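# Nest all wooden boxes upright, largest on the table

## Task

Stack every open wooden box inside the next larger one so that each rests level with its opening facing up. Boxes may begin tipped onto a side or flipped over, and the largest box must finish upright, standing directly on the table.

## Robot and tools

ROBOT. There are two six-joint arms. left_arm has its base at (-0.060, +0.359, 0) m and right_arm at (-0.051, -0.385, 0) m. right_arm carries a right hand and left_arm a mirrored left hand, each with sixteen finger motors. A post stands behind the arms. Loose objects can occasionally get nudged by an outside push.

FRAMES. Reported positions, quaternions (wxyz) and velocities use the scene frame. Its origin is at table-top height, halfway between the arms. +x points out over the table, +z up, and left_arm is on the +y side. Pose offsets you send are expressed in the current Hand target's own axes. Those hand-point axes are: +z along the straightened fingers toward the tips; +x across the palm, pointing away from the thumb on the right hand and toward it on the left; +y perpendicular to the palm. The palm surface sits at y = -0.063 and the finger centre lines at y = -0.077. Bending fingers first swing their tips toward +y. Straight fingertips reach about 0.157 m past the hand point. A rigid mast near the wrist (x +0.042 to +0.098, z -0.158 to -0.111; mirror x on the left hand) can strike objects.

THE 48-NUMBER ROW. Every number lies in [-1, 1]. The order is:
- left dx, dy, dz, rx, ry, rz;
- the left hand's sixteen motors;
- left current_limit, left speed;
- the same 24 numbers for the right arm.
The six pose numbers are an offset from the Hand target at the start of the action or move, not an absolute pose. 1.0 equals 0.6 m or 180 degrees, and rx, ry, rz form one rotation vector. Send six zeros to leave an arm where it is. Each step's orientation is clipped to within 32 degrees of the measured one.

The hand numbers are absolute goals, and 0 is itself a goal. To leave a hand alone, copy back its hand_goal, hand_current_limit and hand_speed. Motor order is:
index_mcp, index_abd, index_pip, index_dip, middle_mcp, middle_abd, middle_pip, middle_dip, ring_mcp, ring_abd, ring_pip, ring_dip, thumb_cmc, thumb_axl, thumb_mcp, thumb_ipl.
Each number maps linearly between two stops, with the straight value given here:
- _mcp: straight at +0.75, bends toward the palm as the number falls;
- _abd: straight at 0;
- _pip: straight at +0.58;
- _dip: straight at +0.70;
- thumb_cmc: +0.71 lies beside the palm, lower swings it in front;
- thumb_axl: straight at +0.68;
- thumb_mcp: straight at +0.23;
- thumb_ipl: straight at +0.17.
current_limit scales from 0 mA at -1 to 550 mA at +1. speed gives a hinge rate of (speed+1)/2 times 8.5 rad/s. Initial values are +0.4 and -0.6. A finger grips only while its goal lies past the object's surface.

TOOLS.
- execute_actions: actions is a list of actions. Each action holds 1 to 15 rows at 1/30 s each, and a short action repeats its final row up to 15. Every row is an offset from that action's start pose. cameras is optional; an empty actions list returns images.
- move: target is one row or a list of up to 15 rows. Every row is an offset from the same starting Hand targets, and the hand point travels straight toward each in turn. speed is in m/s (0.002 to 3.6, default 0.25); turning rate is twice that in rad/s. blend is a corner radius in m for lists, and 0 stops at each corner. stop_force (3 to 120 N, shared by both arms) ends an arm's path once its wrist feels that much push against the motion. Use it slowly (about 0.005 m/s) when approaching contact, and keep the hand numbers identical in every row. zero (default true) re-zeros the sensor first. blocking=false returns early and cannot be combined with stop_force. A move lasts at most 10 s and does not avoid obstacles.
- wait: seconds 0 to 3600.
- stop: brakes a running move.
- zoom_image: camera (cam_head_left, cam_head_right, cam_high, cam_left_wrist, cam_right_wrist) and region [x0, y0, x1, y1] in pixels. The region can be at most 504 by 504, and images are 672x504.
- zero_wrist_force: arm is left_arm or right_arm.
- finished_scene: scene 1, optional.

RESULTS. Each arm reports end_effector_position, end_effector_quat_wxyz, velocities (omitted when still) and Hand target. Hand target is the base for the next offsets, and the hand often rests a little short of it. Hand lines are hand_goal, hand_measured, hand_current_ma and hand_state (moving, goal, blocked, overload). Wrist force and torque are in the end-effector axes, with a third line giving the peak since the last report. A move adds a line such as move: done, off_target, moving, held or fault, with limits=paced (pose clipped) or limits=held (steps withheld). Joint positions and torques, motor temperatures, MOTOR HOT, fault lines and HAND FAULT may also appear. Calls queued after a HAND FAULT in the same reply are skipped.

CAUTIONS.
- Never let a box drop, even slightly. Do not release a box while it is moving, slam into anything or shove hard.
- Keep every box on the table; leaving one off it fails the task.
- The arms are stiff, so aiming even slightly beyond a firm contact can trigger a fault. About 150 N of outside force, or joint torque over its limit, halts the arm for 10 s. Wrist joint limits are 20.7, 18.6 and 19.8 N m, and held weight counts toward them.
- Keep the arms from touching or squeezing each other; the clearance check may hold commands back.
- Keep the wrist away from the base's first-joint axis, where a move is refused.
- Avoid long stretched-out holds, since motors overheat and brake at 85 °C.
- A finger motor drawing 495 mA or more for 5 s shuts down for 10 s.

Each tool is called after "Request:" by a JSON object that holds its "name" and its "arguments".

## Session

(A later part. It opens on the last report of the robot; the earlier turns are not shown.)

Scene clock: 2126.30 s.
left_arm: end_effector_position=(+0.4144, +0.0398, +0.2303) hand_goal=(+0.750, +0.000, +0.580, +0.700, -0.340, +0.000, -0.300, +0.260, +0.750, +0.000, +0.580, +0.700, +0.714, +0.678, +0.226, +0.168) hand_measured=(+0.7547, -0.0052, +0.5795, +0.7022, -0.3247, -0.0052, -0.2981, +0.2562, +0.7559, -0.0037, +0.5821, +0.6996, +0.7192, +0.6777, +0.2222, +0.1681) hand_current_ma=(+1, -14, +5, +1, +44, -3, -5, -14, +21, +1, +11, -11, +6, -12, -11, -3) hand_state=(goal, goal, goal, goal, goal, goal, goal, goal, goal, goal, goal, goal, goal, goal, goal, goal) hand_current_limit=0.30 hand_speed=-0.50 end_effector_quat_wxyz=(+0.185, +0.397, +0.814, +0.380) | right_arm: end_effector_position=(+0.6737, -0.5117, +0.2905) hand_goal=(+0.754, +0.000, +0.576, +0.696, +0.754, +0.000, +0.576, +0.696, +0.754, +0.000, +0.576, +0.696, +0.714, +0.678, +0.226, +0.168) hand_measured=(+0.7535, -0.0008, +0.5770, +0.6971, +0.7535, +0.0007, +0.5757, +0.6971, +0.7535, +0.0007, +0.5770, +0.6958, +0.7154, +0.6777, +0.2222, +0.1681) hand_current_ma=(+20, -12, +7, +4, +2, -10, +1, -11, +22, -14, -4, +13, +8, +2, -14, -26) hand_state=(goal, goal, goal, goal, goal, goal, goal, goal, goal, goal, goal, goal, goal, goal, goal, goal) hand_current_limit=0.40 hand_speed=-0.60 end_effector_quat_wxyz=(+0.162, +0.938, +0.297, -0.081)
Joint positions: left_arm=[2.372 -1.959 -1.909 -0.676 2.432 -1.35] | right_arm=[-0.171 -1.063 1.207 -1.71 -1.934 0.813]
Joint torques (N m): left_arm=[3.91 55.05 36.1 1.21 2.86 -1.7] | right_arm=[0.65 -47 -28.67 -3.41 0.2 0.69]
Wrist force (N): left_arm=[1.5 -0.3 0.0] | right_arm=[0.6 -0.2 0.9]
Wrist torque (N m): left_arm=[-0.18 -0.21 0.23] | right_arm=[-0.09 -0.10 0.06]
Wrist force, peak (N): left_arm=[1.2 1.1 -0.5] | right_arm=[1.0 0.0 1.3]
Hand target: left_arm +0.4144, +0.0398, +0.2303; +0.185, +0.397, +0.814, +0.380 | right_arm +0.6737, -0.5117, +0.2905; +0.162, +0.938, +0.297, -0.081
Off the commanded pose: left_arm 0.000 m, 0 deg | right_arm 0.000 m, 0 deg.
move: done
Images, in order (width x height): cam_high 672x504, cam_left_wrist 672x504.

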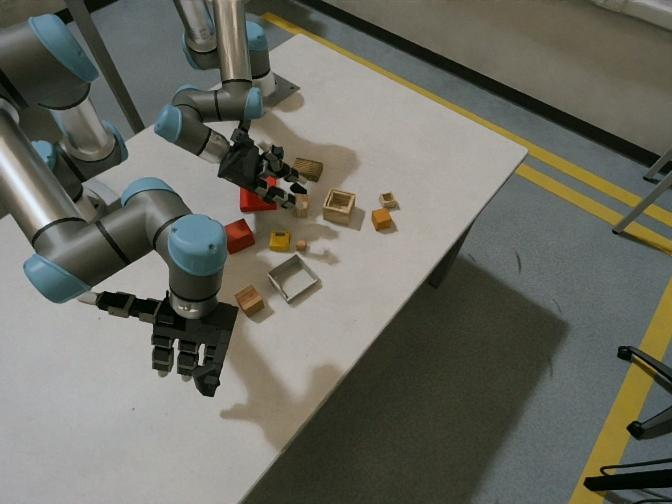

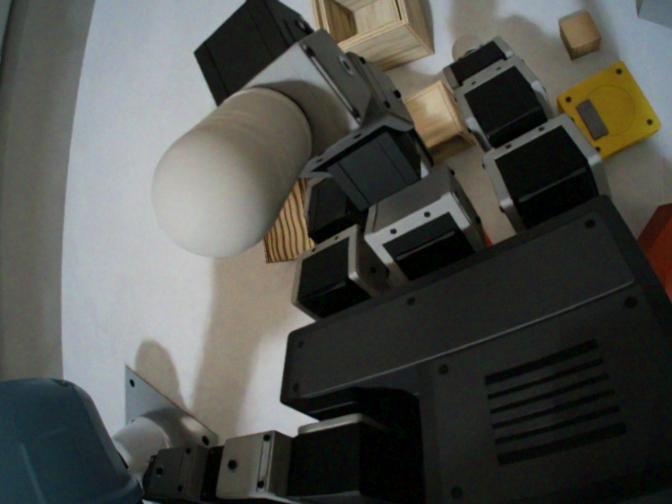

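Request:
{"name": "execute_actions", "arguments": {"actions": [], "cameras": ["cam_high","cam_left_wrist","cam_head_left"]}}

Scene clock: 2156.97 s.
left_arm: end_effector_position=(+0.4144, +0.0398, +0.2303) hand_goal=(+0.750, +0.000, +0.580, +0.700, -0.340, +0.000, -0.300, +0.260, +0.750, +0.000, +0.580, +0.700, +0.714, +0.678, +0.226, +0.168) hand_measured=(+0.7547, -0.0037, +0.5782, +0.7022, -0.3235, -0.0037, -0.2968, +0.2550, +0.7559, -0.0037, +0.5821, +0.6983, +0.7192, +0.6767, +0.2212, +0.1681) hand_current_ma=(+14, -13, +4, -7, +39, -5, -4, -18, +17, -14, +6, -1, +2, -8, -6, -4) hand_state=(goal, goal, goal, goal, goal, goal, goal, goal, goal, goal, goal, goal, goal, goal, goal, goal) hand_current_limit=0.30 hand_speed=-0.50 end_effector_quat_wxyz=(+0.185, +0.397, +0.814, +0.380) | right_arm: end_effector_position=(+0.6737, -0.5117, +0.2905) hand_goal=(+0.754, +0.000, +0.576, +0.696, +0.754, +0.000, +0.576, +0.696, +0.754, +0.000, +0.576, +0.696, +0.714, +0.678, +0.226, +0.168) hand_measured=(+0.7547, -0.0008, +0.5770, +0.6971, +0.7523, -0.0008, +0.5757, +0.6958, +0.7535, +0.0007, +0.5770, +0.6958, +0.7142, +0.6777, +0.2222, +0.1672) hand_current_ma=(+2, +9, +7, +13, +11, -17, +12, -12, +4, -2, -9, -7, -3, -5, -12, -13) hand_state=(goal, goal, goal, goal, goal, goal, goal, goal, goal, goal, goal, goal, goal, goal, goal, goal) hand_current_limit=0.40 hand_speed=-0.60 end_effector_quat_wxyz=(+0.162, +0.938, +0.297, -0.081)
Joint positions: left_arm=[2.372 -1.959 -1.908 -0.677 2.432 -1.35] | right_arm=[-0.171 -1.063 1.207 -1.71 -1.934 0.813]
Joint velocities: within noise
Joint torques (N m): left_arm=[-2.92 57.57 35.62 1.09 -0.85 -1.55] | right_arm=[-0.56 -45.98 -30.54 -3.47 0.09 0.89]
Motor temperatures (°C): left_arm=[30 28 32 31 32 35] | right_arm=[29 29 29 35 36 32]
Wrist force (N): left_arm=[1.0 -0.1 0.2] | right_arm=[0.5 0.0 0.8]
Wrist torque (N m): left_arm=[-0.17 -0.15 0.18] | right_arm=[-0.04 -0.09 0.06]
Wrist force, peak (N): left_arm=[1.5 -0.2 0.3] | right_arm=[1.0 0.0 1.2]
Hand target: left_arm +0.4144, +0.0398, +0.2303; +0.185, +0.397, +0.814, +0.380 | right_arm +0.6737, -0.5117, +0.2905; +0.162, +0.938, +0.297, -0.081
Off the commanded pose: left_arm 0.000 m, 0 deg | right_arm 0.000 m, 0 deg.
Images, in order (width x height): cam_head_left 672x504, cam_high 672x504, cam_left_wrist 672x504.

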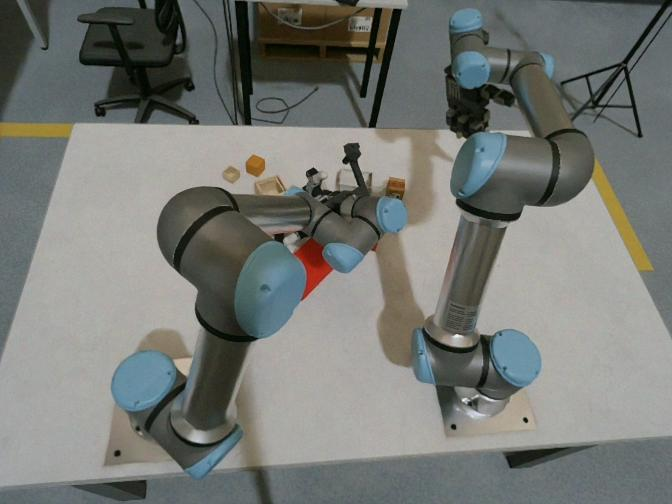

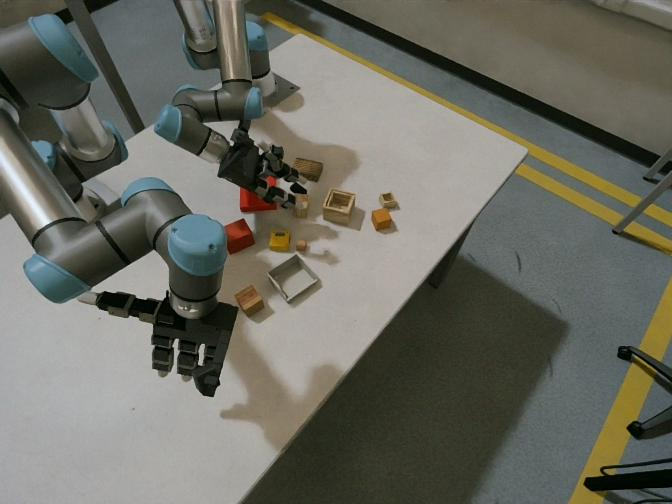

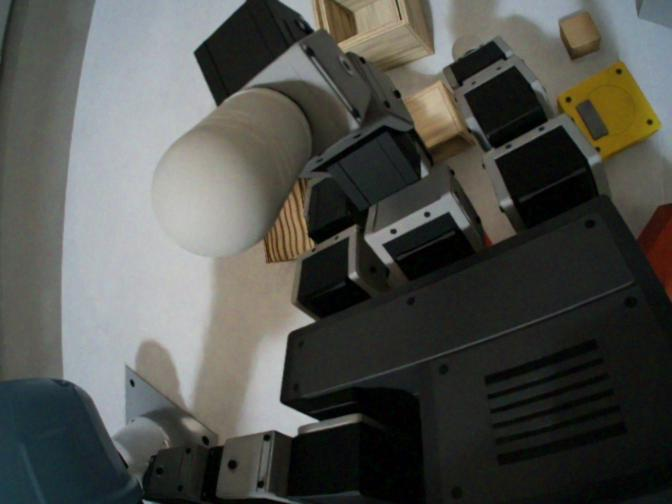

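Request:
{"name": "zoom_image", "arguments": {"camera": "cam_high", "region": [220, 120, 420, 270]}}

Request:
{"name": "zoom_image", "arguments": {"camera": "cam_left_wrist", "region": [220, 0, 640, 300]}}

Scaled by 2.520.

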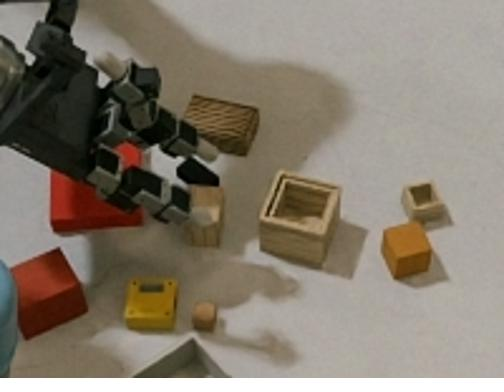

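Scaled by 1.200 from the camera's image (finer frame: 960x720).

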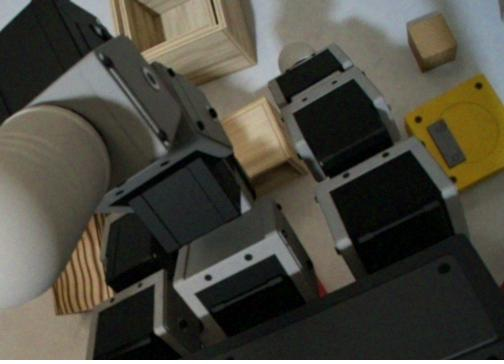

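Request:
{"name": "move", "arguments": {"target": [0,-0.0429,0.0360,0,0,0, 0.75,-0.06,0.58,0.70, -0.34,0,-0.30,0.26, 0.75,0.06,0.58,0.70, 0.714,0.678,0.226,0.168, 0.3,-0.5, 0,0,0,0,0,0, 0.754,0,0.576,0.696,0.754,0,0.576,0.696,0.754,0,0.576,0.696,0.714,0.678,0.226,0.168,0.4,-0.6], "speed": 0.06}}

Request:
{"name": "move", "arguments": {"target": [0,-0.0370,0.0311,0,0,0, 0.75,-0.06,0.58,0.70, -0.34,0,-0.30,0.26, 0.75,0.06,0.58,0.70, 0.714,0.678,0.226,0.168, 0.3,-0.5, 0,0,0,0,0,0, 0.754,0,0.576,0.696,0.754,0,0.576,0.696,0.754,0,0.576,0.696,0.714,0.678,0.226,0.168,0.4,-0.6], "speed": 0.01, "stop_force": 3, "cameras": ["cam_high","cam_left_wrist"]}}

Scene clock: 2296.93 s.
left_arm: end_effector_position=(+0.4144, +0.0398, +0.1967) hand_goal=(+0.750, -0.060, +0.580, +0.700, -0.340, +0.000, -0.300, +0.260, +0.750, +0.060, +0.580, +0.700, +0.714, +0.678, +0.226, +0.168) hand_measured=(+0.7559, -0.0579, +0.5782, +0.7022, -0.3259, -0.0037, -0.2981, +0.2550, +0.7559, +0.0564, +0.5821, +0.6996, +0.7192, +0.6767, +0.2212, +0.1681) hand_current_ma=(+14, -9, -2, -4, +40, -13, -14, -19, +21, -21, +5, -4, +5, -6, -17, -2) hand_state=(goal, goal, goal, goal, goal, goal, goal, goal, goal, goal, goal, goal, goal, goal, goal, goal) hand_current_limit=0.30 hand_speed=-0.50 end_effector_quat_wxyz=(+0.185, +0.397, +0.814, +0.380) | right_arm: end_effector_position=(+0.6737, -0.5117, +0.2905) hand_goal=(+0.754, +0.000, +0.576, +0.696, +0.754, +0.000, +0.576, +0.696, +0.754, +0.000, +0.576, +0.696, +0.714, +0.678, +0.226, +0.168) hand_measured=(+0.7523, +0.0007, +0.5770, +0.6958, +0.7535, +0.0007, +0.5757, +0.6958, +0.7523, +0.0007, +0.5770, +0.6958, +0.7142, +0.6767, +0.2222, +0.1681) hand_current_ma=(-2, +6, +9, +15, -3, -10, +7, +5, +4, -5, -5, -5, +7, +8, -19, -5) hand_state=(goal, goal, goal, goal, goal, goal, goal, goal, goal, goal, goal, goal, goal, goal, goal, goal) hand_current_limit=0.40 hand_speed=-0.60 end_effector_quat_wxyz=(+0.162, +0.938, +0.297, -0.081)
Joint positions: left_arm=[2.372 -2.017 -1.933 -0.593 2.432 -1.35] | right_arm=[-0.171 -1.063 1.207 -1.71 -1.934 0.813]
Joint torques (N m): left_arm=[-0.11 17.9 2.26 4.87 2.49 1.41] | right_arm=[1.42 -46.39 -29.93 -3.32 0 0.99]
Wrist force (N): left_arm=[1.2 -0.3 -0.1] | right_arm=[0.8 -0.1 1.3]
Wrist torque (N m): left_arm=[-0.18 -0.17 0.20] | right_arm=[-0.11 -0.14 0.08]
Wrist force, peak (N): left_arm=[0.4 1.2 -0.9] | right_arm=[0.9 0.0 1.3]
Hand target: left_arm +0.4144, +0.0398, +0.1967; +0.185, +0.397, +0.814, +0.380 | right_arm +0.6737, -0.5117, +0.2905; +0.162, +0.938, +0.297, -0.081
Off the commanded pose: left_arm 0.000 m, 0 deg | right_arm 0.000 m, 0 deg.
move: done

Scene clock: 2299.97 s.
left_arm: end_effector_position=(+0.4144, +0.0398, +0.1797) hand_goal=(+0.750, -0.060, +0.580, +0.700, -0.340, +0.000, -0.300, +0.260, +0.750, +0.060, +0.580, +0.700, +0.714, +0.678, +0.226, +0.168) hand_measured=(+0.7366, -0.0594, +0.5731, +0.6971, -0.3247, -0.0052, -0.2968, +0.2550, +0.7559, +0.0549, +0.5821, +0.6996, +0.7192, +0.6767, +0.2222, +0.1681) hand_current_ma=(-33, -7, -10, -4, +35, -6, +2, -14, +12, -10, +0, -3, +0, -4, -8, -9) hand_state=(goal, goal, goal, goal, goal, goal, goal, goal, goal, goal, goal, goal, goal, goal, goal, goal) hand_current_limit=0.30 hand_speed=-0.50 end_effector_quat_wxyz=(+0.185, +0.397, +0.814, +0.380) | right_arm: end_effector_position=(+0.6737, -0.5117, +0.2905) hand_goal=(+0.754, +0.000, +0.576, +0.696, +0.754, +0.000, +0.576, +0.696, +0.754, +0.000, +0.576, +0.696, +0.714, +0.678, +0.226, +0.168) hand_measured=(+0.7535, -0.0008, +0.5770, +0.6971, +0.7523, -0.0008, +0.5757, +0.6958, +0.7535, +0.0007, +0.5770, +0.6958, +0.7142, +0.6777, +0.2232, +0.1681) hand_current_ma=(+6, +0, -4, +4, +2, -13, +9, +11, +3, -5, -10, +9, +8, +6, -21, -5) hand_state=(goal, goal, goal, goal, goal, goal, goal, goal, goal, goal, goal, goal, goal, goal, goal, goal) hand_current_limit=0.40 hand_speed=-0.60 end_effector_quat_wxyz=(+0.162, +0.938, +0.297, -0.081)
Joint positions: left_arm=[2.372 -2.049 -1.943 -0.552 2.432 -1.35] | right_arm=[-0.171 -1.063 1.207 -1.71 -1.934 0.813]
Joint torques (N m): left_arm=[4.37 59.83 29.39 1.05 3.34 1.17] | right_arm=[-0.52 -46.65 -29.62 -3.59 0.03 0.82]
Wrist force (N): left_arm=[1.4 0.8 -0.4] | right_arm=[0.7 0.0 0.9]
Wrist torque (N m): left_arm=[-0.14 -0.17 0.22] | right_arm=[-0.05 -0.12 0.08]
Wrist force, peak (N): left_arm=[1.9 2.0 -2.1] | right_arm=[1.0 0.2 1.2]
Hand target: left_arm +0.4144, +0.0398, +0.1797; +0.185, +0.397, +0.814, +0.380 (not the last commanded pose) | right_arm +0.6737, -0.5117, +0.2905; +0.162, +0.938, +0.297, -0.081
Off the commanded pose: left_arm 0.012 m, 0 deg | right_arm 0.000 m, 0 deg.
move: contact (left_arm)

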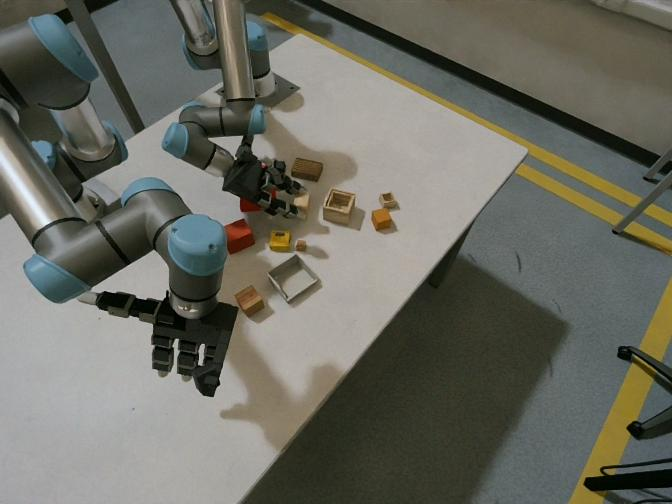

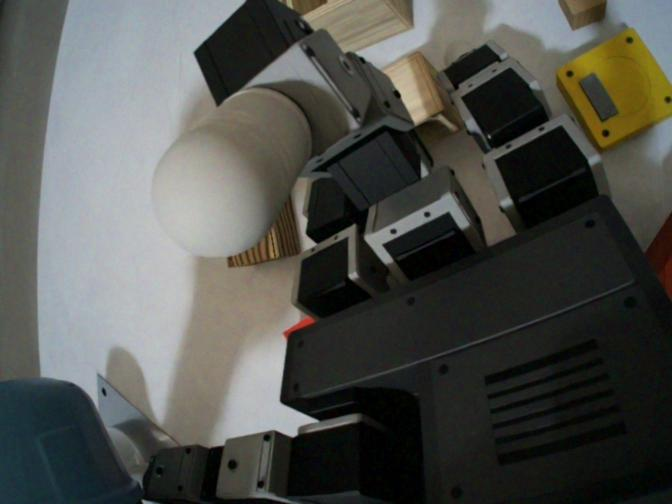

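Request:
{"name": "zoom_image", "arguments": {"camera": "cam_high", "region": [250, 140, 370, 240]}}

Request:
{"name": "zoom_image", "arguments": {"camera": "cam_left_wrist", "region": [300, 0, 560, 200]}}

Scaled by 4.200.

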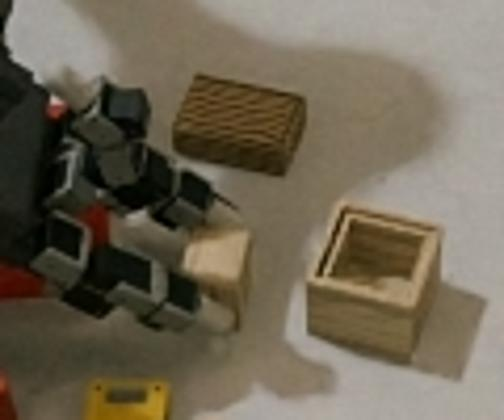

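Scaled by 1.938 from the camera's image (finer frame: 960x720).

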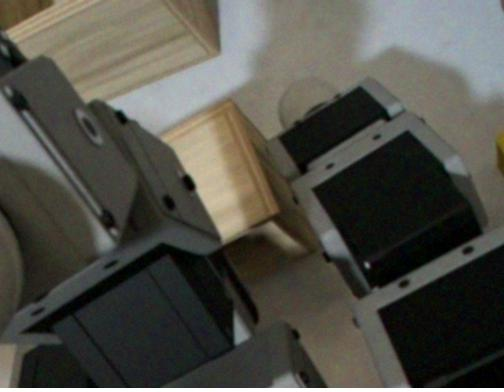

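Request:
{"name": "move", "arguments": {"target": [0,0.0038,-0.0032,0,0,0, 0.75,-0.06,0.58,0.70, -0.34,0,-0.30,0.26, 0.75,0.06,0.58,0.70, 0.714,0.678,0.226,0.168, 0.3,-0.5, 0,0,0,0,0,0, 0.754,0,0.576,0.696,0.754,0,0.576,0.696,0.754,0,0.576,0.696,0.714,0.678,0.226,0.168,0.4,-0.6], "speed": 0.02}}

Request:
{"name": "move", "arguments": {"target": [0,0,0,0,0,0, 0.75,-0.25,0.58,0.70, -0.34,0,-0.30,0.26, 0.75,0.25,0.58,0.70, 0.714,0.678,0.226,0.168, 0.0,-0.96, 0,0,0,0,0,0, 0.754,0,0.576,0.696,0.754,0,0.576,0.696,0.754,0,0.576,0.696,0.714,0.678,0.226,0.168,0.4,-0.6], "cameras": ["cam_high","cam_left_wrist"]}}

Scene clock: 2321.60 s.
left_arm: end_effector_position=(+0.4144, +0.0398, +0.1827) hand_goal=(+0.750, -0.060, +0.580, +0.700, -0.340, +0.000, -0.300, +0.260, +0.750, +0.060, +0.580, +0.700, +0.714, +0.678, +0.226, +0.168) hand_measured=(+0.7559, -0.0594, +0.5795, +0.7034, -0.3247, -0.0037, -0.2968, +0.2550, +0.7559, +0.0549, +0.5821, +0.6996, +0.7205, +0.6767, +0.2222, +0.1672) hand_current_ma=(+11, -13, +2, +3, +27, -10, -4, -17, +11, -11, +5, -1, +6, -6, -9, -9) hand_state=(goal, goal, goal, goal, goal, goal, goal, goal, goal, goal, goal, goal, goal, goal, goal, goal) hand_current_limit=0.30 hand_speed=-0.50 end_effector_quat_wxyz=(+0.185, +0.397, +0.814, +0.380) | right_arm: end_effector_position=(+0.6737, -0.5117, +0.2905) hand_goal=(+0.754, +0.000, +0.576, +0.696, +0.754, +0.000, +0.576, +0.696, +0.754, +0.000, +0.576, +0.696, +0.714, +0.678, +0.226, +0.168) hand_measured=(+0.7535, +0.0007, +0.5770, +0.6958, +0.7523, +0.0007, +0.5770, +0.6958, +0.7523, -0.0008, +0.5757, +0.6958, +0.7142, +0.6777, +0.2222, +0.1681) hand_current_ma=(+18, +14, +16, -4, +11, -1, +9, -15, +15, +0, -7, +13, +23, +18, -12, -7) hand_state=(goal, goal, goal, goal, goal, goal, goal, goal, goal, goal, goal, goal, goal, goal, goal, goal) hand_current_limit=0.40 hand_speed=-0.60 end_effector_quat_wxyz=(+0.162, +0.938, +0.297, -0.081)
Joint positions: left_arm=[2.372 -2.043 -1.942 -0.559 2.432 -1.35] | right_arm=[-0.171 -1.063 1.207 -1.71 -1.934 0.813]
Joint torques (N m): left_arm=[1.81 59.88 32.72 0.92 2.35 -0.01] | right_arm=[-1.75 -46.71 -29.88 -3.7 0.05 0.94]
Wrist force (N): left_arm=[1.3 -0.2 0.1] | right_arm=[0.8 0.1 1.1]
Wrist torque (N m): left_arm=[-0.18 -0.18 0.21] | right_arm=[-0.06 -0.14 0.09]
Wrist force, peak (N): left_arm=[1.5 0.9 -0.8] | right_arm=[1.0 -0.1 1.2]
Hand target: left_arm +0.4144, +0.0398, +0.1827; +0.185, +0.397, +0.814, +0.380 | right_arm +0.6737, -0.5117, +0.2905; +0.162, +0.938, +0.297, -0.081
Off the commanded pose: left_arm 0.000 m, 0 deg | right_arm 0.000 m, 0 deg.
move: done

Scene clock: 2322.17 s.
left_arm: end_effector_position=(+0.4144, +0.0398, +0.1827) hand_goal=(+0.750, -0.250, +0.580, +0.700, -0.340, +0.000, -0.300, +0.260, +0.750, +0.250, +0.580, +0.700, +0.714, +0.678, +0.226, +0.168) hand_measured=(+0.7559, -0.1063, +0.5782, +0.7022, -0.3235, -0.0052, -0.2968, +0.2550, +0.7571, +0.1091, +0.5834, +0.6996, +0.7192, +0.6777, +0.2222, +0.1681) hand_current_ma=(+22, +57, +2, -2, +35, +1, -2, -26, +25, -73, +2, +3, +4, -5, -9, -6) hand_state=(goal, moving, goal, goal, goal, goal, goal, goal, goal, moving, goal, goal, goal, goal, goal, goal) hand_current_limit=0.00 hand_speed=-0.96 end_effector_quat_wxyz=(+0.185, +0.397, +0.814, +0.380) | right_arm: end_effector_position=(+0.6737, -0.5117, +0.2905) hand_goal=(+0.754, +0.000, +0.576, +0.696, +0.754, +0.000, +0.576, +0.696, +0.754, +0.000, +0.576, +0.696, +0.714, +0.678, +0.226, +0.168) hand_measured=(+0.7535, -0.0008, +0.5757, +0.6958, +0.7535, +0.0007, +0.5770, +0.6958, +0.7535, +0.0007, +0.5770, +0.6958, +0.7142, +0.6767, +0.2222, +0.1672) hand_current_ma=(-4, +6, +13, +19, -6, -4, +7, +6, +0, +18, -15, +13, +29, +14, -21, +7) hand_state=(goal, goal, goal, goal, goal, goal, goal, goal, goal, goal, goal, goal, goal, goal, goal, goal) hand_current_limit=0.40 hand_speed=-0.60 end_effector_quat_wxyz=(+0.162, +0.938, +0.297, -0.081)
Joint positions: left_arm=[2.372 -2.043 -1.942 -0.559 2.432 -1.35] | right_arm=[-0.171 -1.063 1.207 -1.71 -1.934 0.813]
Joint torques (N m): left_arm=[-1.14 59.09 33.39 1.02 2.26 -1.03] | right_arm=[-0.61 -46.86 -30.84 -3.6 0.01 0.91]
Wrist force (N): left_arm=[1.1 -0.5 0.2] | right_arm=[0.2 -0.2 0.7]
Wrist torque (N m): left_arm=[-0.21 -0.15 0.21] | right_arm=[-0.07 -0.05 0.03]
Wrist force, peak (N): left_arm=[1.4 -0.3 0.1] | right_arm=[0.8 0.4 1.1]
Hand target: left_arm +0.4144, +0.0398, +0.1827; +0.185, +0.397, +0.814, +0.380 | right_arm +0.6737, -0.5117, +0.2905; +0.162, +0.938, +0.297, -0.081
Off the commanded pose: left_arm 0.000 m, 0 deg | right_arm 0.000 m, 0 deg.
move: done

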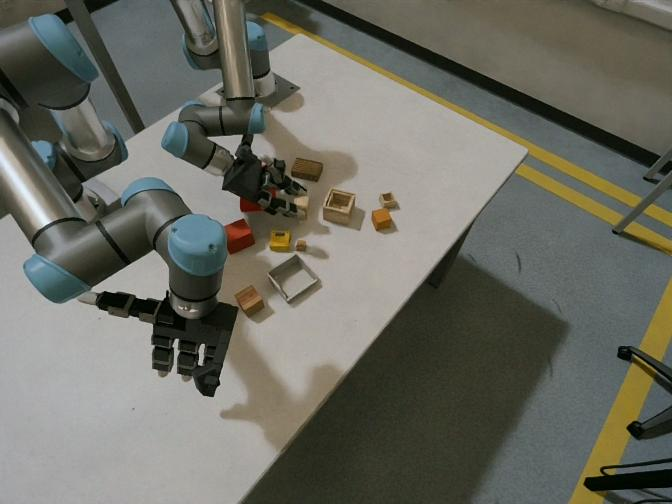

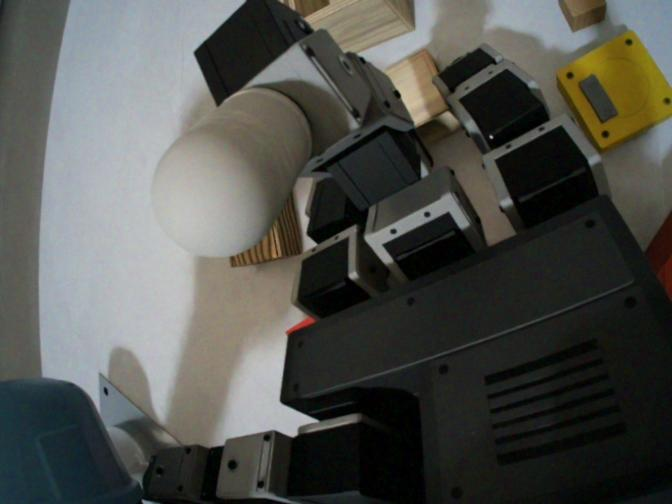

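Request:
{"name": "wait", "arguments": {"seconds": 1.5, "cameras": ["cam_high"]}}

Request:
{"name": "zoom_image", "arguments": {"camera": "cam_high", "region": [250, 140, 370, 240]}}

Scene clock: 2328.50 s.
left_arm: end_effector_position=(+0.4144, +0.0398, +0.1827) hand_goal=(+0.750, -0.250, +0.580, +0.700, -0.340, +0.000, -0.300, +0.260, +0.750, +0.250, +0.580, +0.700, +0.714, +0.678, +0.226, +0.168) hand_measured=(+0.7571, -0.1107, +0.5795, +0.7022, -0.3247, -0.0037, -0.2968, +0.2550, +0.7559, +0.1091, +0.5834, +0.6983, +0.7205, +0.6777, +0.2222, +0.1681) hand_current_ma=(+14, +265, +2, +5, +31, +3, +2, -18, +15, -290, +0, +1, -2, -11, -11, -5) hand_state=(goal, blocked, goal, goal, goal, goal, goal, goal, goal, blocked, goal, goal, goal, goal, goal, goal) hand_current_limit=0.00 hand_speed=-0.96 end_effector_quat_wxyz=(+0.185, +0.397, +0.814, +0.380) | right_arm: end_effector_position=(+0.6737, -0.5117, +0.2905) hand_goal=(+0.754, +0.000, +0.576, +0.696, +0.754, +0.000, +0.576, +0.696, +0.754, +0.000, +0.576, +0.696, +0.714, +0.678, +0.226, +0.168) hand_measured=(+0.7535, +0.0007, +0.5770, +0.6958, +0.7535, +0.0007, +0.5770, +0.6958, +0.7535, +0.0007, +0.5770, +0.6971, +0.7142, +0.6777, +0.2222, +0.1681) hand_current_ma=(+3, +5, -2, +12, +6, -13, -1, +9, -8, +5, -14, +5, +15, +16, -2, -4) hand_state=(goal, goal, goal, goal, goal, goal, goal, goal, goal, goal, goal, goal, goal, goal, goal, goal) hand_current_limit=0.40 hand_speed=-0.60 end_effector_quat_wxyz=(+0.162, +0.938, +0.297, -0.081)
Joint positions: left_arm=[2.372 -2.043 -1.942 -0.559 2.432 -1.35] | right_arm=[-0.171 -1.063 1.207 -1.71 -1.934 0.813]
Joint torques (N m): left_arm=[-7.27 59.48 34.39 1.02 1.56 -1.83] | right_arm=[-1.34 -45.64 -29.72 -3.6 0.22 1]
Wrist force (N): left_arm=[0.9 -0.3 0.2] | right_arm=[0.5 0.0 0.9]
Wrist torque (N m): left_arm=[-0.19 -0.13 0.19] | right_arm=[-0.07 -0.09 0.06]
Wrist force, peak (N): left_arm=[1.6 -0.3 0.2] | right_arm=[1.1 -0.3 1.2]
Hand target: left_arm +0.4144, +0.0398, +0.1827; +0.185, +0.397, +0.814, +0.380 | right_arm +0.6737, -0.5117, +0.2905; +0.162, +0.938, +0.297, -0.081
Off the commanded pose: left_arm 0.000 m, 0 deg | right_arm 0.000 m, 0 deg.
wait: 1.50 s; at rest from the start

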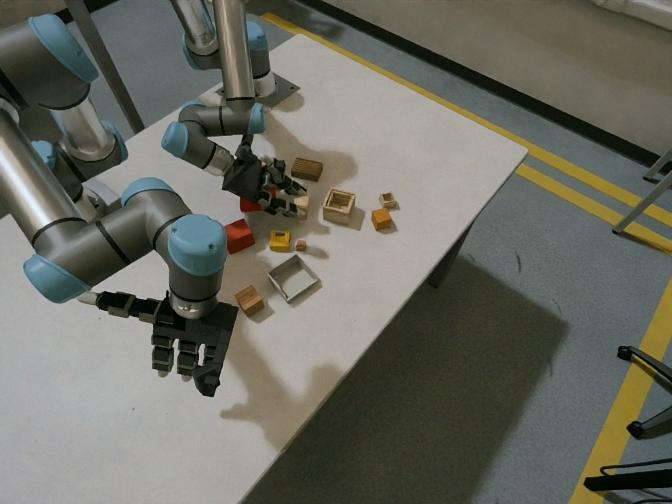

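Scaled by 4.200.

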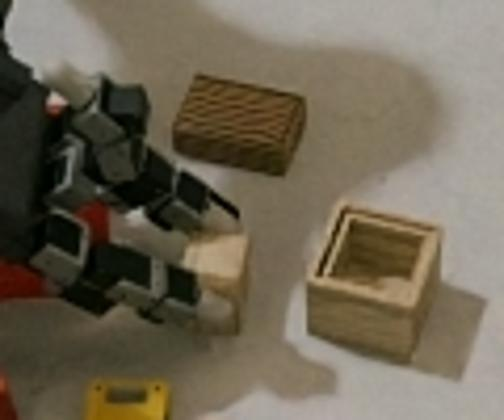

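Request:
{"name": "move", "arguments": {"target": [0,0.0575,-0.0482,0,0,0, 0.75,-0.25,0.58,0.70, -0.34,0,-0.30,0.26, 0.75,0.25,0.58,0.70, 0.714,0.678,0.226,0.168, 0.0,-0.96, 0,0,0,0,0,0, 0.754,0,0.576,0.696,0.754,0,0.576,0.696,0.754,0,0.576,0.696,0.714,0.678,0.226,0.168,0.4,-0.6], "speed": 0.04, "cameras": ["cam_high","cam_left_wrist"]}}

Request:
{"name": "zoom_image", "arguments": {"camera": "cam_high", "region": [250, 140, 370, 240]}}

Request:
{"name": "zoom_image", "arguments": {"camera": "cam_left_wrist", "region": [300, 0, 560, 200]}}

Scene clock: 2340.00 s.
left_arm: end_effector_position=(+0.4144, +0.0398, +0.2277) hand_goal=(+0.750, -0.250, +0.580, +0.700, -0.340, +0.000, -0.300, +0.260, +0.750, +0.250, +0.580, +0.700, +0.714, +0.678, +0.226, +0.168) hand_measured=(+0.7571, -0.1107, +0.5808, +0.7022, -0.3247, -0.0037, -0.2968, +0.2550, +0.7583, +0.1106, +0.5834, +0.6996, +0.7192, +0.6767, +0.2212, +0.1672) hand_current_ma=(+19, +268, -4, +1, +34, -1, -10, -17, +18, -283, -3, -3, +3, -9, -6, -8) hand_state=(goal, blocked, goal, goal, goal, goal, goal, goal, goal, blocked, goal, goal, goal, goal, goal, goal) hand_current_limit=0.00 hand_speed=-0.96 end_effector_quat_wxyz=(+0.185, +0.397, +0.814, +0.380) | right_arm: end_effector_position=(+0.6737, -0.5117, +0.2905) hand_goal=(+0.754, +0.000, +0.576, +0.696, +0.754, +0.000, +0.576, +0.696, +0.754, +0.000, +0.576, +0.696, +0.714, +0.678, +0.226, +0.168) hand_measured=(+0.7535, -0.0008, +0.5770, +0.6958, +0.7535, -0.0008, +0.5770, +0.6958, +0.7523, -0.0008, +0.5770, +0.6958, +0.7142, +0.6777, +0.2222, +0.1672) hand_current_ma=(+4, +1, +3, -14, +4, -22, +19, -3, +17, +12, -6, +9, +2, +11, -19, +4) hand_state=(goal, goal, goal, goal, goal, goal, goal, goal, goal, goal, goal, goal, goal, goal, goal, goal) hand_current_limit=0.40 hand_speed=-0.60 end_effector_quat_wxyz=(+0.162, +0.938, +0.297, -0.081)
Joint positions: left_arm=[2.372 -1.963 -1.911 -0.67 2.432 -1.35] | right_arm=[-0.171 -1.063 1.207 -1.71 -1.934 0.813]
Joint torques (N m): left_arm=[-8.21 55.98 36.16 0.97 2.4 -1.81] | right_arm=[1 -46.57 -30.21 -3.64 -0.2 0.83]
Wrist force (N): left_arm=[1.0 -0.3 0.3] | right_arm=[0.5 0.0 1.0]
Wrist torque (N m): left_arm=[-0.17 -0.15 0.18] | right_arm=[-0.06 -0.10 0.06]
Wrist force, peak (N): left_arm=[1.4 -0.7 0.0] | right_arm=[0.8 0.1 1.4]
Hand target: left_arm +0.4144, +0.0398, +0.2277; +0.185, +0.397, +0.814, +0.380 | right_arm +0.6737, -0.5117, +0.2905; +0.162, +0.938, +0.297, -0.081
Off the commanded pose: left_arm 0.000 m, 0 deg | right_arm 0.000 m, 0 deg.
move: done

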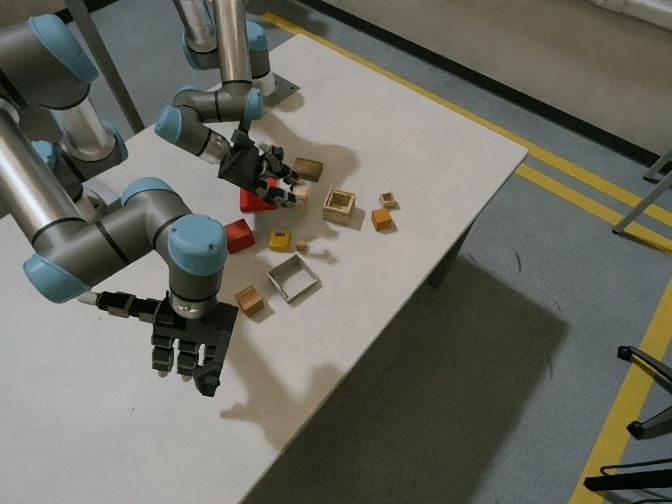

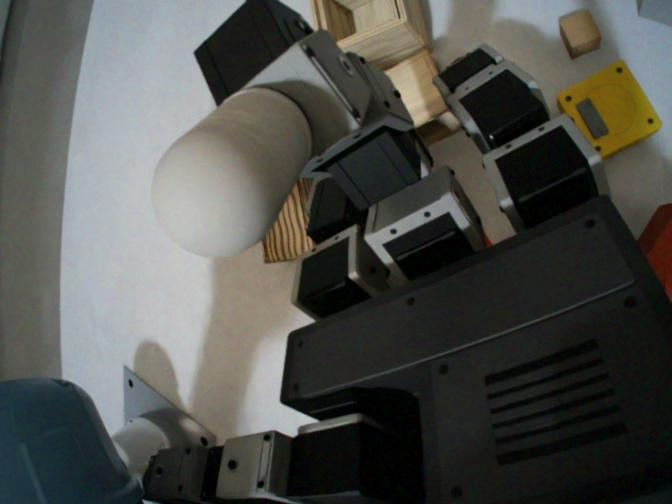

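Scaled by 4.200.

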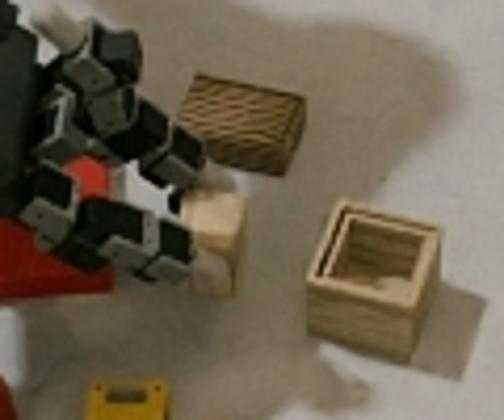

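Scaled by 1.938 from the camera's image (finer frame: 960x720).

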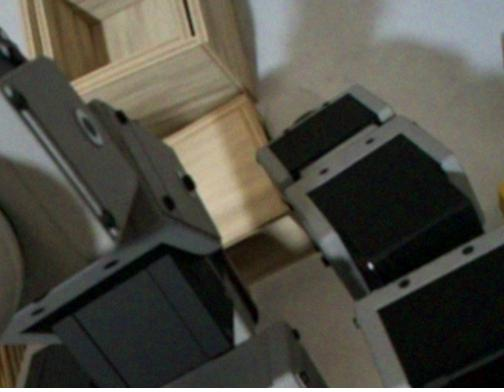

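Request:
{"name": "move", "arguments": {"target": [[-0.025,0.0783,0.0578,0.1333,0,0, 0.75,-0.25,0.58,0.70, -0.34,0,-0.30,0.26, 0.75,0.25,0.58,0.70, 0.714,0.678,0.226,0.168, 0.0,-0.96, 0,0,0,0,0,0, 0.754,0,0.576,0.696,0.754,0,0.576,0.696,0.754,0,0.576,0.696,0.714,0.678,0.226,0.168,0.4,-0.6],[-0.05,0.1098,0.1430,0.2611,0,0, 0.75,-0.25,0.58,0.70, -0.34,0,-0.30,0.26, 0.75,0.25,0.58,0.70, 0.714,0.678,0.226,0.168, 0.0,-0.96, 0,0,0,0,0,0, 0.754,0,0.576,0.696,0.754,0,0.576,0.696,0.754,0,0.576,0.696,0.714,0.678,0.226,0.168,0.4,-0.6],[-0.05,0.1055,0.2337,0.3889,0,0, 0.75,-0.25,0.58,0.70, -0.34,0,-0.30,0.26, 0.75,0.25,0.58,0.70, 0.714,0.678,0.226,0.168, 0.0,-0.96, 0,0,0,0,0,0, 0.754,0,0.576,0.696,0.754,0,0.576,0.696,0.754,0,0.576,0.696,0.714,0.678,0.226,0.168,0.4,-0.6]], "speed": 0.12, "blend": 0.01, "cameras": ["cam_high","cam_left_wrist","cam_head_left"]}}

Request:
{"name": "zoom_image", "arguments": {"camera": "cam_high", "region": [250, 130, 390, 250]}}

Request:
{"name": "zoom_image", "arguments": {"camera": "cam_left_wrist", "region": [250, 0, 610, 300]}}

Scene clock: 2438.50 s.
left_arm: end_effector_position=(+0.5496, +0.1073, +0.1862) hand_goal=(+0.750, -0.250, +0.580, +0.700, -0.340, +0.000, -0.300, +0.260, +0.750, +0.250, +0.580, +0.700, +0.714, +0.678, +0.226, +0.168) hand_measured=(+0.7474, -0.1107, +0.5744, +0.6971, -0.3247, -0.0037, -0.2956, +0.2562, +0.7450, +0.1106, +0.5757, +0.6945, +0.7104, +0.6777, +0.2222, +0.1681) hand_current_ma=(-3, +270, -3, -1, +30, +3, +0, -13, -9, -283, -11, -3, -16, -11, -9, -9) hand_state=(goal, blocked, goal, goal, goal, goal, goal, goal, goal, blocked, goal, goal, goal, goal, goal, goal) hand_current_limit=0.00 hand_speed=-0.96 end_effector_quat_wxyz=(-0.076, +0.432, +0.885, -0.156) | right_arm: end_effector_position=(+0.6737, -0.5117, +0.2905) hand_goal=(+0.754, +0.000, +0.576, +0.696, +0.754, +0.000, +0.576, +0.696, +0.754, +0.000, +0.576, +0.696, +0.714, +0.678, +0.226, +0.168) hand_measured=(+0.7535, -0.0008, +0.5770, +0.6958, +0.7535, +0.0007, +0.5770, +0.6958, +0.7523, +0.0007, +0.5770, +0.6971, +0.7142, +0.6777, +0.2222, +0.1681) hand_current_ma=(+1, +10, +13, -3, +8, -11, +8, -5, +8, -7, -6, -2, +2, +6, -30, +9) hand_state=(goal, goal, goal, goal, goal, goal, goal, goal, goal, goal, goal, goal, goal, goal, goal, goal) hand_current_limit=0.40 hand_speed=-0.60 end_effector_quat_wxyz=(+0.162, +0.938, +0.297, -0.081)
Joint positions: left_arm=[2.925 -2.025 -1.351 -1.565 1.306 -0.844] | right_arm=[-0.171 -1.063 1.207 -1.71 -1.934 0.813]
Joint torques (N m): left_arm=[8.67 23.7 39.32 0.34 -2.49 1.82] | right_arm=[-0.28 -47.58 -30.55 -3.86 -0.2 0.81]
Wrist force (N): left_arm=[0.6 1.3 0.1] | right_arm=[0.4 0.3 1.1]
Wrist torque (N m): left_arm=[0.32 -0.06 -0.08] | right_arm=[-0.04 -0.08 0.05]
Wrist force, peak (N): left_arm=[0.9 -1.6 -1.7] | right_arm=[0.9 0.1 1.5]
Hand target: left_arm +0.5496, +0.1074, +0.1862; -0.076, +0.432, +0.885, -0.156 | right_arm +0.6737, -0.5117, +0.2905; +0.162, +0.938, +0.297, -0.081
Off the commanded pose: left_arm 0.000 m, 0 deg | right_arm 0.000 m, 0 deg.
move: done
Images, in order (width x height): cam_head_left 672x504, cam_high 672x504, cam_left_wrist 672x504.

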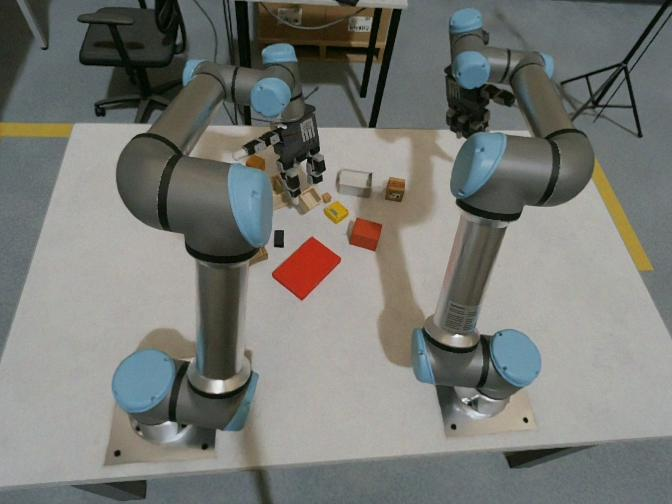

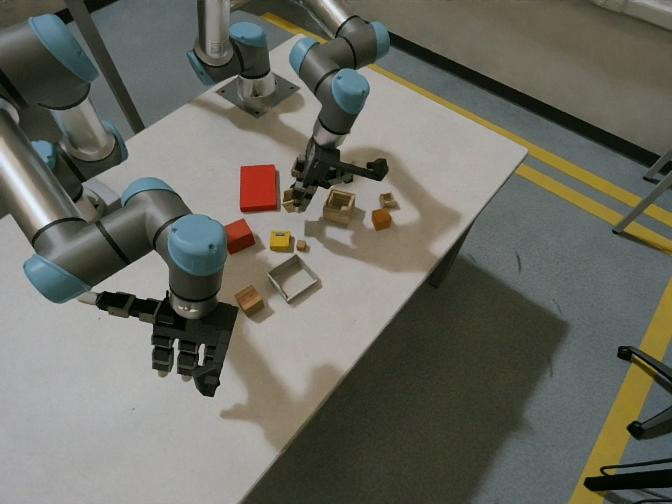

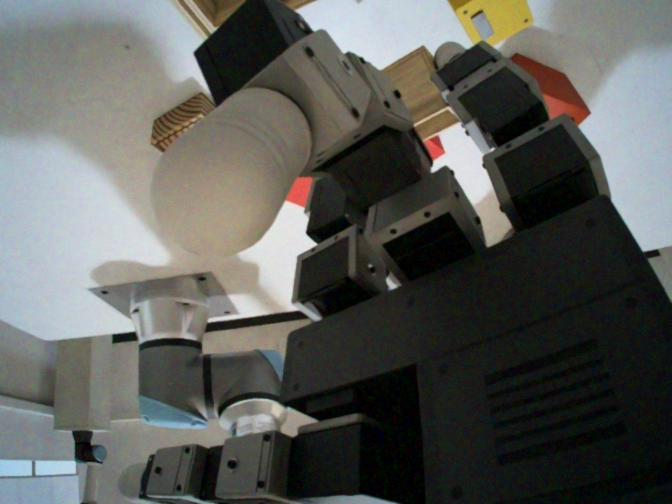

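Scaled by 3.600.

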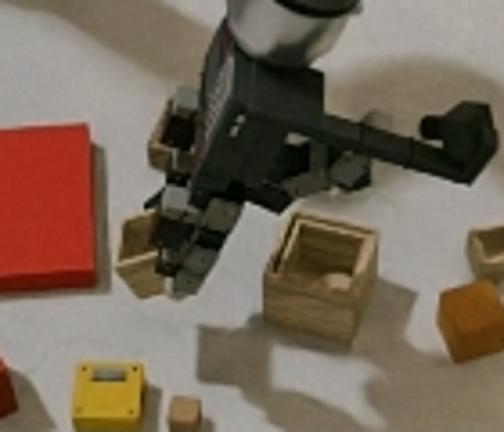

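Scaled by 1.400 from the camera's image (finer frame: 960x720).

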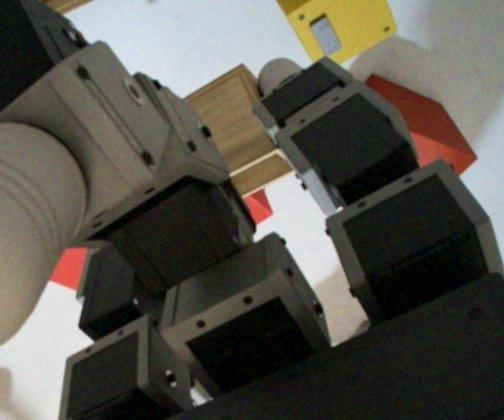

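Request:
{"name": "move", "arguments": {"target": [0,0.0262,0.0721,0,0,0, 0.75,-0.25,0.58,0.70, -0.34,0,-0.30,0.26, 0.75,0.25,0.58,0.70, 0.714,0.678,0.226,0.168, 0.0,-0.96, 0,0,0,0,0,0, 0.754,0,0.576,0.696,0.754,0,0.576,0.696,0.754,0,0.576,0.696,0.714,0.678,0.226,0.168,0.4,-0.6], "speed": 0.05}}

Request:
{"name": "move", "arguments": {"target": [0,0.0205,0.0564,0,0,0, 0.75,-0.25,0.58,0.70, -0.34,0,-0.30,0.26, 0.75,0.25,0.58,0.70, 0.714,0.678,0.226,0.168, 0.0,-0.96, 0,0,0,0,0,0, 0.754,0,0.576,0.696,0.754,0,0.576,0.696,0.754,0,0.576,0.696,0.714,0.678,0.226,0.168,0.4,-0.6], "speed": 0.01, "stop_force": 4, "cameras": ["cam_high","cam_left_wrist"]}}

Request:
{"name": "zoom_image", "arguments": {"camera": "cam_high", "region": [250, 130, 390, 250]}}

Request:
{"name": "zoom_image", "arguments": {"camera": "cam_left_wrist", "region": [250, 0, 610, 300]}}

Scene clock: 2457.27 s.
left_arm: end_effector_position=(+0.5496, +0.1074, +0.1402) hand_goal=(+0.750, -0.250, +0.580, +0.700, -0.340, +0.000, -0.300, +0.260, +0.750, +0.250, +0.580, +0.700, +0.714, +0.678, +0.226, +0.168) hand_measured=(+0.7486, -0.1107, +0.5744, +0.6971, -0.3247, -0.0037, -0.2968, +0.2550, +0.7438, +0.1106, +0.5757, +0.6932, +0.7117, +0.6767, +0.2222, +0.1672) hand_current_ma=(-5, +273, -12, -11, +36, -12, -5, -14, -9, -284, -5, -11, -12, -13, +0, -7) hand_state=(goal, blocked, goal, goal, goal, goal, goal, goal, goal, blocked, goal, goal, goal, goal, goal, goal) hand_current_limit=0.00 hand_speed=-0.96 end_effector_quat_wxyz=(-0.076, +0.432, +0.885, -0.156) | right_arm: end_effector_position=(+0.6737, -0.5117, +0.2905) hand_goal=(+0.754, +0.000, +0.576, +0.696, +0.754, +0.000, +0.576, +0.696, +0.754, +0.000, +0.576, +0.696, +0.714, +0.678, +0.226, +0.168) hand_measured=(+0.7535, -0.0008, +0.5770, +0.6958, +0.7535, -0.0008, +0.5770, +0.6958, +0.7535, -0.0008, +0.5757, +0.6958, +0.7142, +0.6777, +0.2222, +0.1672) hand_current_ma=(+18, +1, -13, +9, +14, -1, +10, -4, -3, +20, -2, +14, -10, +0, -27, +0) hand_state=(goal, goal, goal, goal, goal, goal, goal, goal, goal, goal, goal, goal, goal, goal, goal, goal) hand_current_limit=0.40 hand_speed=-0.60 end_effector_quat_wxyz=(+0.162, +0.938, +0.297, -0.081)
Joint positions: left_arm=[2.925 -2.056 -1.426 -1.459 1.306 -0.844] | right_arm=[-0.171 -1.063 1.207 -1.71 -1.934 0.813]
Joint torques (N m): left_arm=[6.49 23.23 7.55 4.34 -1.8 0.52] | right_arm=[0.78 -46.96 -31.47 -3.8 0.15 1.01]
Wrist force (N): left_arm=[0.8 1.6 0.3] | right_arm=[0.8 0.0 1.0]
Wrist torque (N m): left_arm=[0.33 -0.08 -0.07] | right_arm=[-0.07 -0.13 0.08]
Wrist force, peak (N): left_arm=[0.7 1.5 0.8] | right_arm=[0.8 -0.1 1.4]
Hand target: left_arm +0.5496, +0.1074, +0.1402; -0.076, +0.432, +0.885, -0.156 | right_arm +0.6737, -0.5117, +0.2905; +0.162, +0.938, +0.297, -0.081
Off the commanded pose: left_arm 0.000 m, 0 deg | right_arm 0.000 m, 0 deg.
move: done

Scene clock: 2462.73 s.
left_arm: end_effector_position=(+0.5496, +0.1074, +0.1045) hand_goal=(+0.750, -0.250, +0.580, +0.700, -0.340, +0.000, -0.300, +0.260, +0.750, +0.250, +0.580, +0.700, +0.714, +0.678, +0.226, +0.168) hand_measured=(+0.7595, -0.1107, +0.5924, +0.7060, -0.3247, -0.0037, -0.2956, +0.2562, +0.7535, +0.1091, +0.5911, +0.7149, +0.7117, +0.6777, +0.2212, +0.1681) hand_current_ma=(+24, +261, +22, +12, +36, +5, +3, -12, +13, -286, +24, +39, -17, +2, -11, -6) hand_state=(goal, blocked, goal, goal, goal, goal, goal, goal, goal, blocked, goal, goal, goal, goal, goal, goal) hand_current_limit=0.00 hand_speed=-0.96 end_effector_quat_wxyz=(-0.076, +0.432, +0.885, -0.156) | right_arm: end_effector_position=(+0.6737, -0.5117, +0.2905) hand_goal=(+0.754, +0.000, +0.576, +0.696, +0.754, +0.000, +0.576, +0.696, +0.754, +0.000, +0.576, +0.696, +0.714, +0.678, +0.226, +0.168) hand_measured=(+0.7535, +0.0007, +0.5770, +0.6958, +0.7523, +0.0007, +0.5770, +0.6958, +0.7523, +0.0007, +0.5770, +0.6958, +0.7142, +0.6767, +0.2222, +0.1672) hand_current_ma=(-3, +16, +12, +12, +15, -3, +18, -5, +13, +21, -8, -17, +17, -1, -21, +0) hand_state=(goal, goal, goal, goal, goal, goal, goal, goal, goal, goal, goal, goal, goal, goal, goal, goal) hand_current_limit=0.40 hand_speed=-0.60 end_effector_quat_wxyz=(+0.162, +0.938, +0.297, -0.081)
Joint positions: left_arm=[2.925 -2.088 -1.475 -1.379 1.306 -0.844] | right_arm=[-0.171 -1.063 1.207 -1.71 -1.934 0.813]
Joint torques (N m): left_arm=[5.57 61.27 31.72 0.29 1.42 -0.24] | right_arm=[-0.02 -46.38 -30.89 -3.8 0.03 0.76]
Wrist force (N): left_arm=[0.5 0.7 -3.5] | right_arm=[0.2 -0.1 1.1]
Wrist torque (N m): left_arm=[0.66 -0.11 -0.09] | right_arm=[-0.09 -0.06 0.03]
Wrist force, peak (N): left_arm=[0.6 1.0 -4.1] | right_arm=[0.9 0.2 1.4]
Hand target: left_arm +0.5496, +0.1074, +0.1045; -0.076, +0.432, +0.885, -0.156 | right_arm +0.6737, -0.5117, +0.2905; +0.162, +0.938, +0.297, -0.081
Off the commanded pose: left_arm 0.000 m, 0 deg | right_arm 0.000 m, 0 deg.
move: contact (left_arm)

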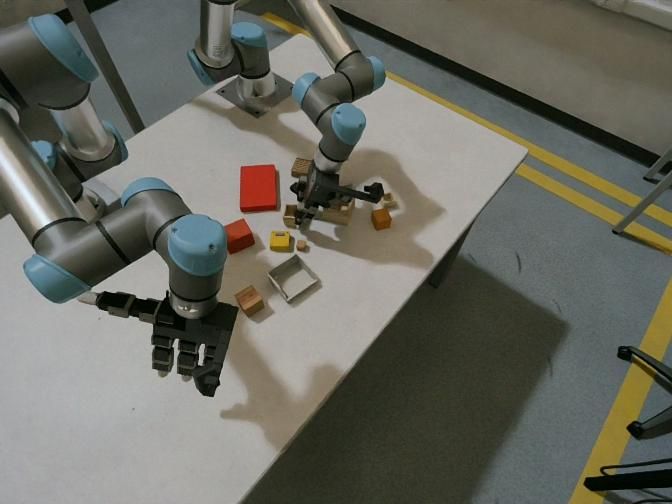

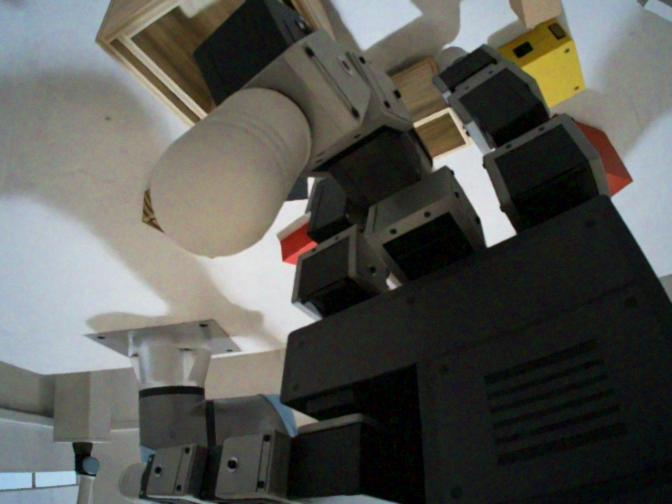

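Scaled by 3.600.

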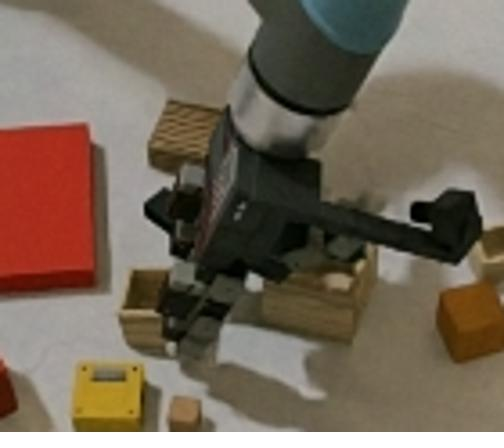

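Scaled by 1.400 from the camera's image (finer frame: 960x720).

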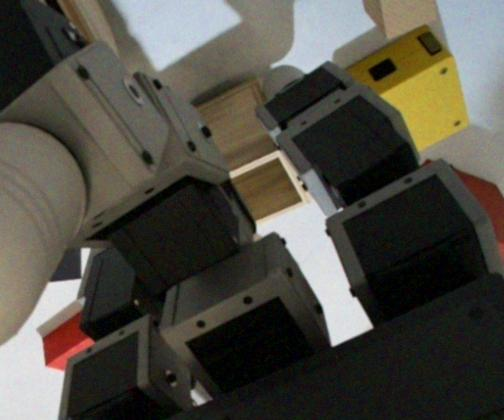

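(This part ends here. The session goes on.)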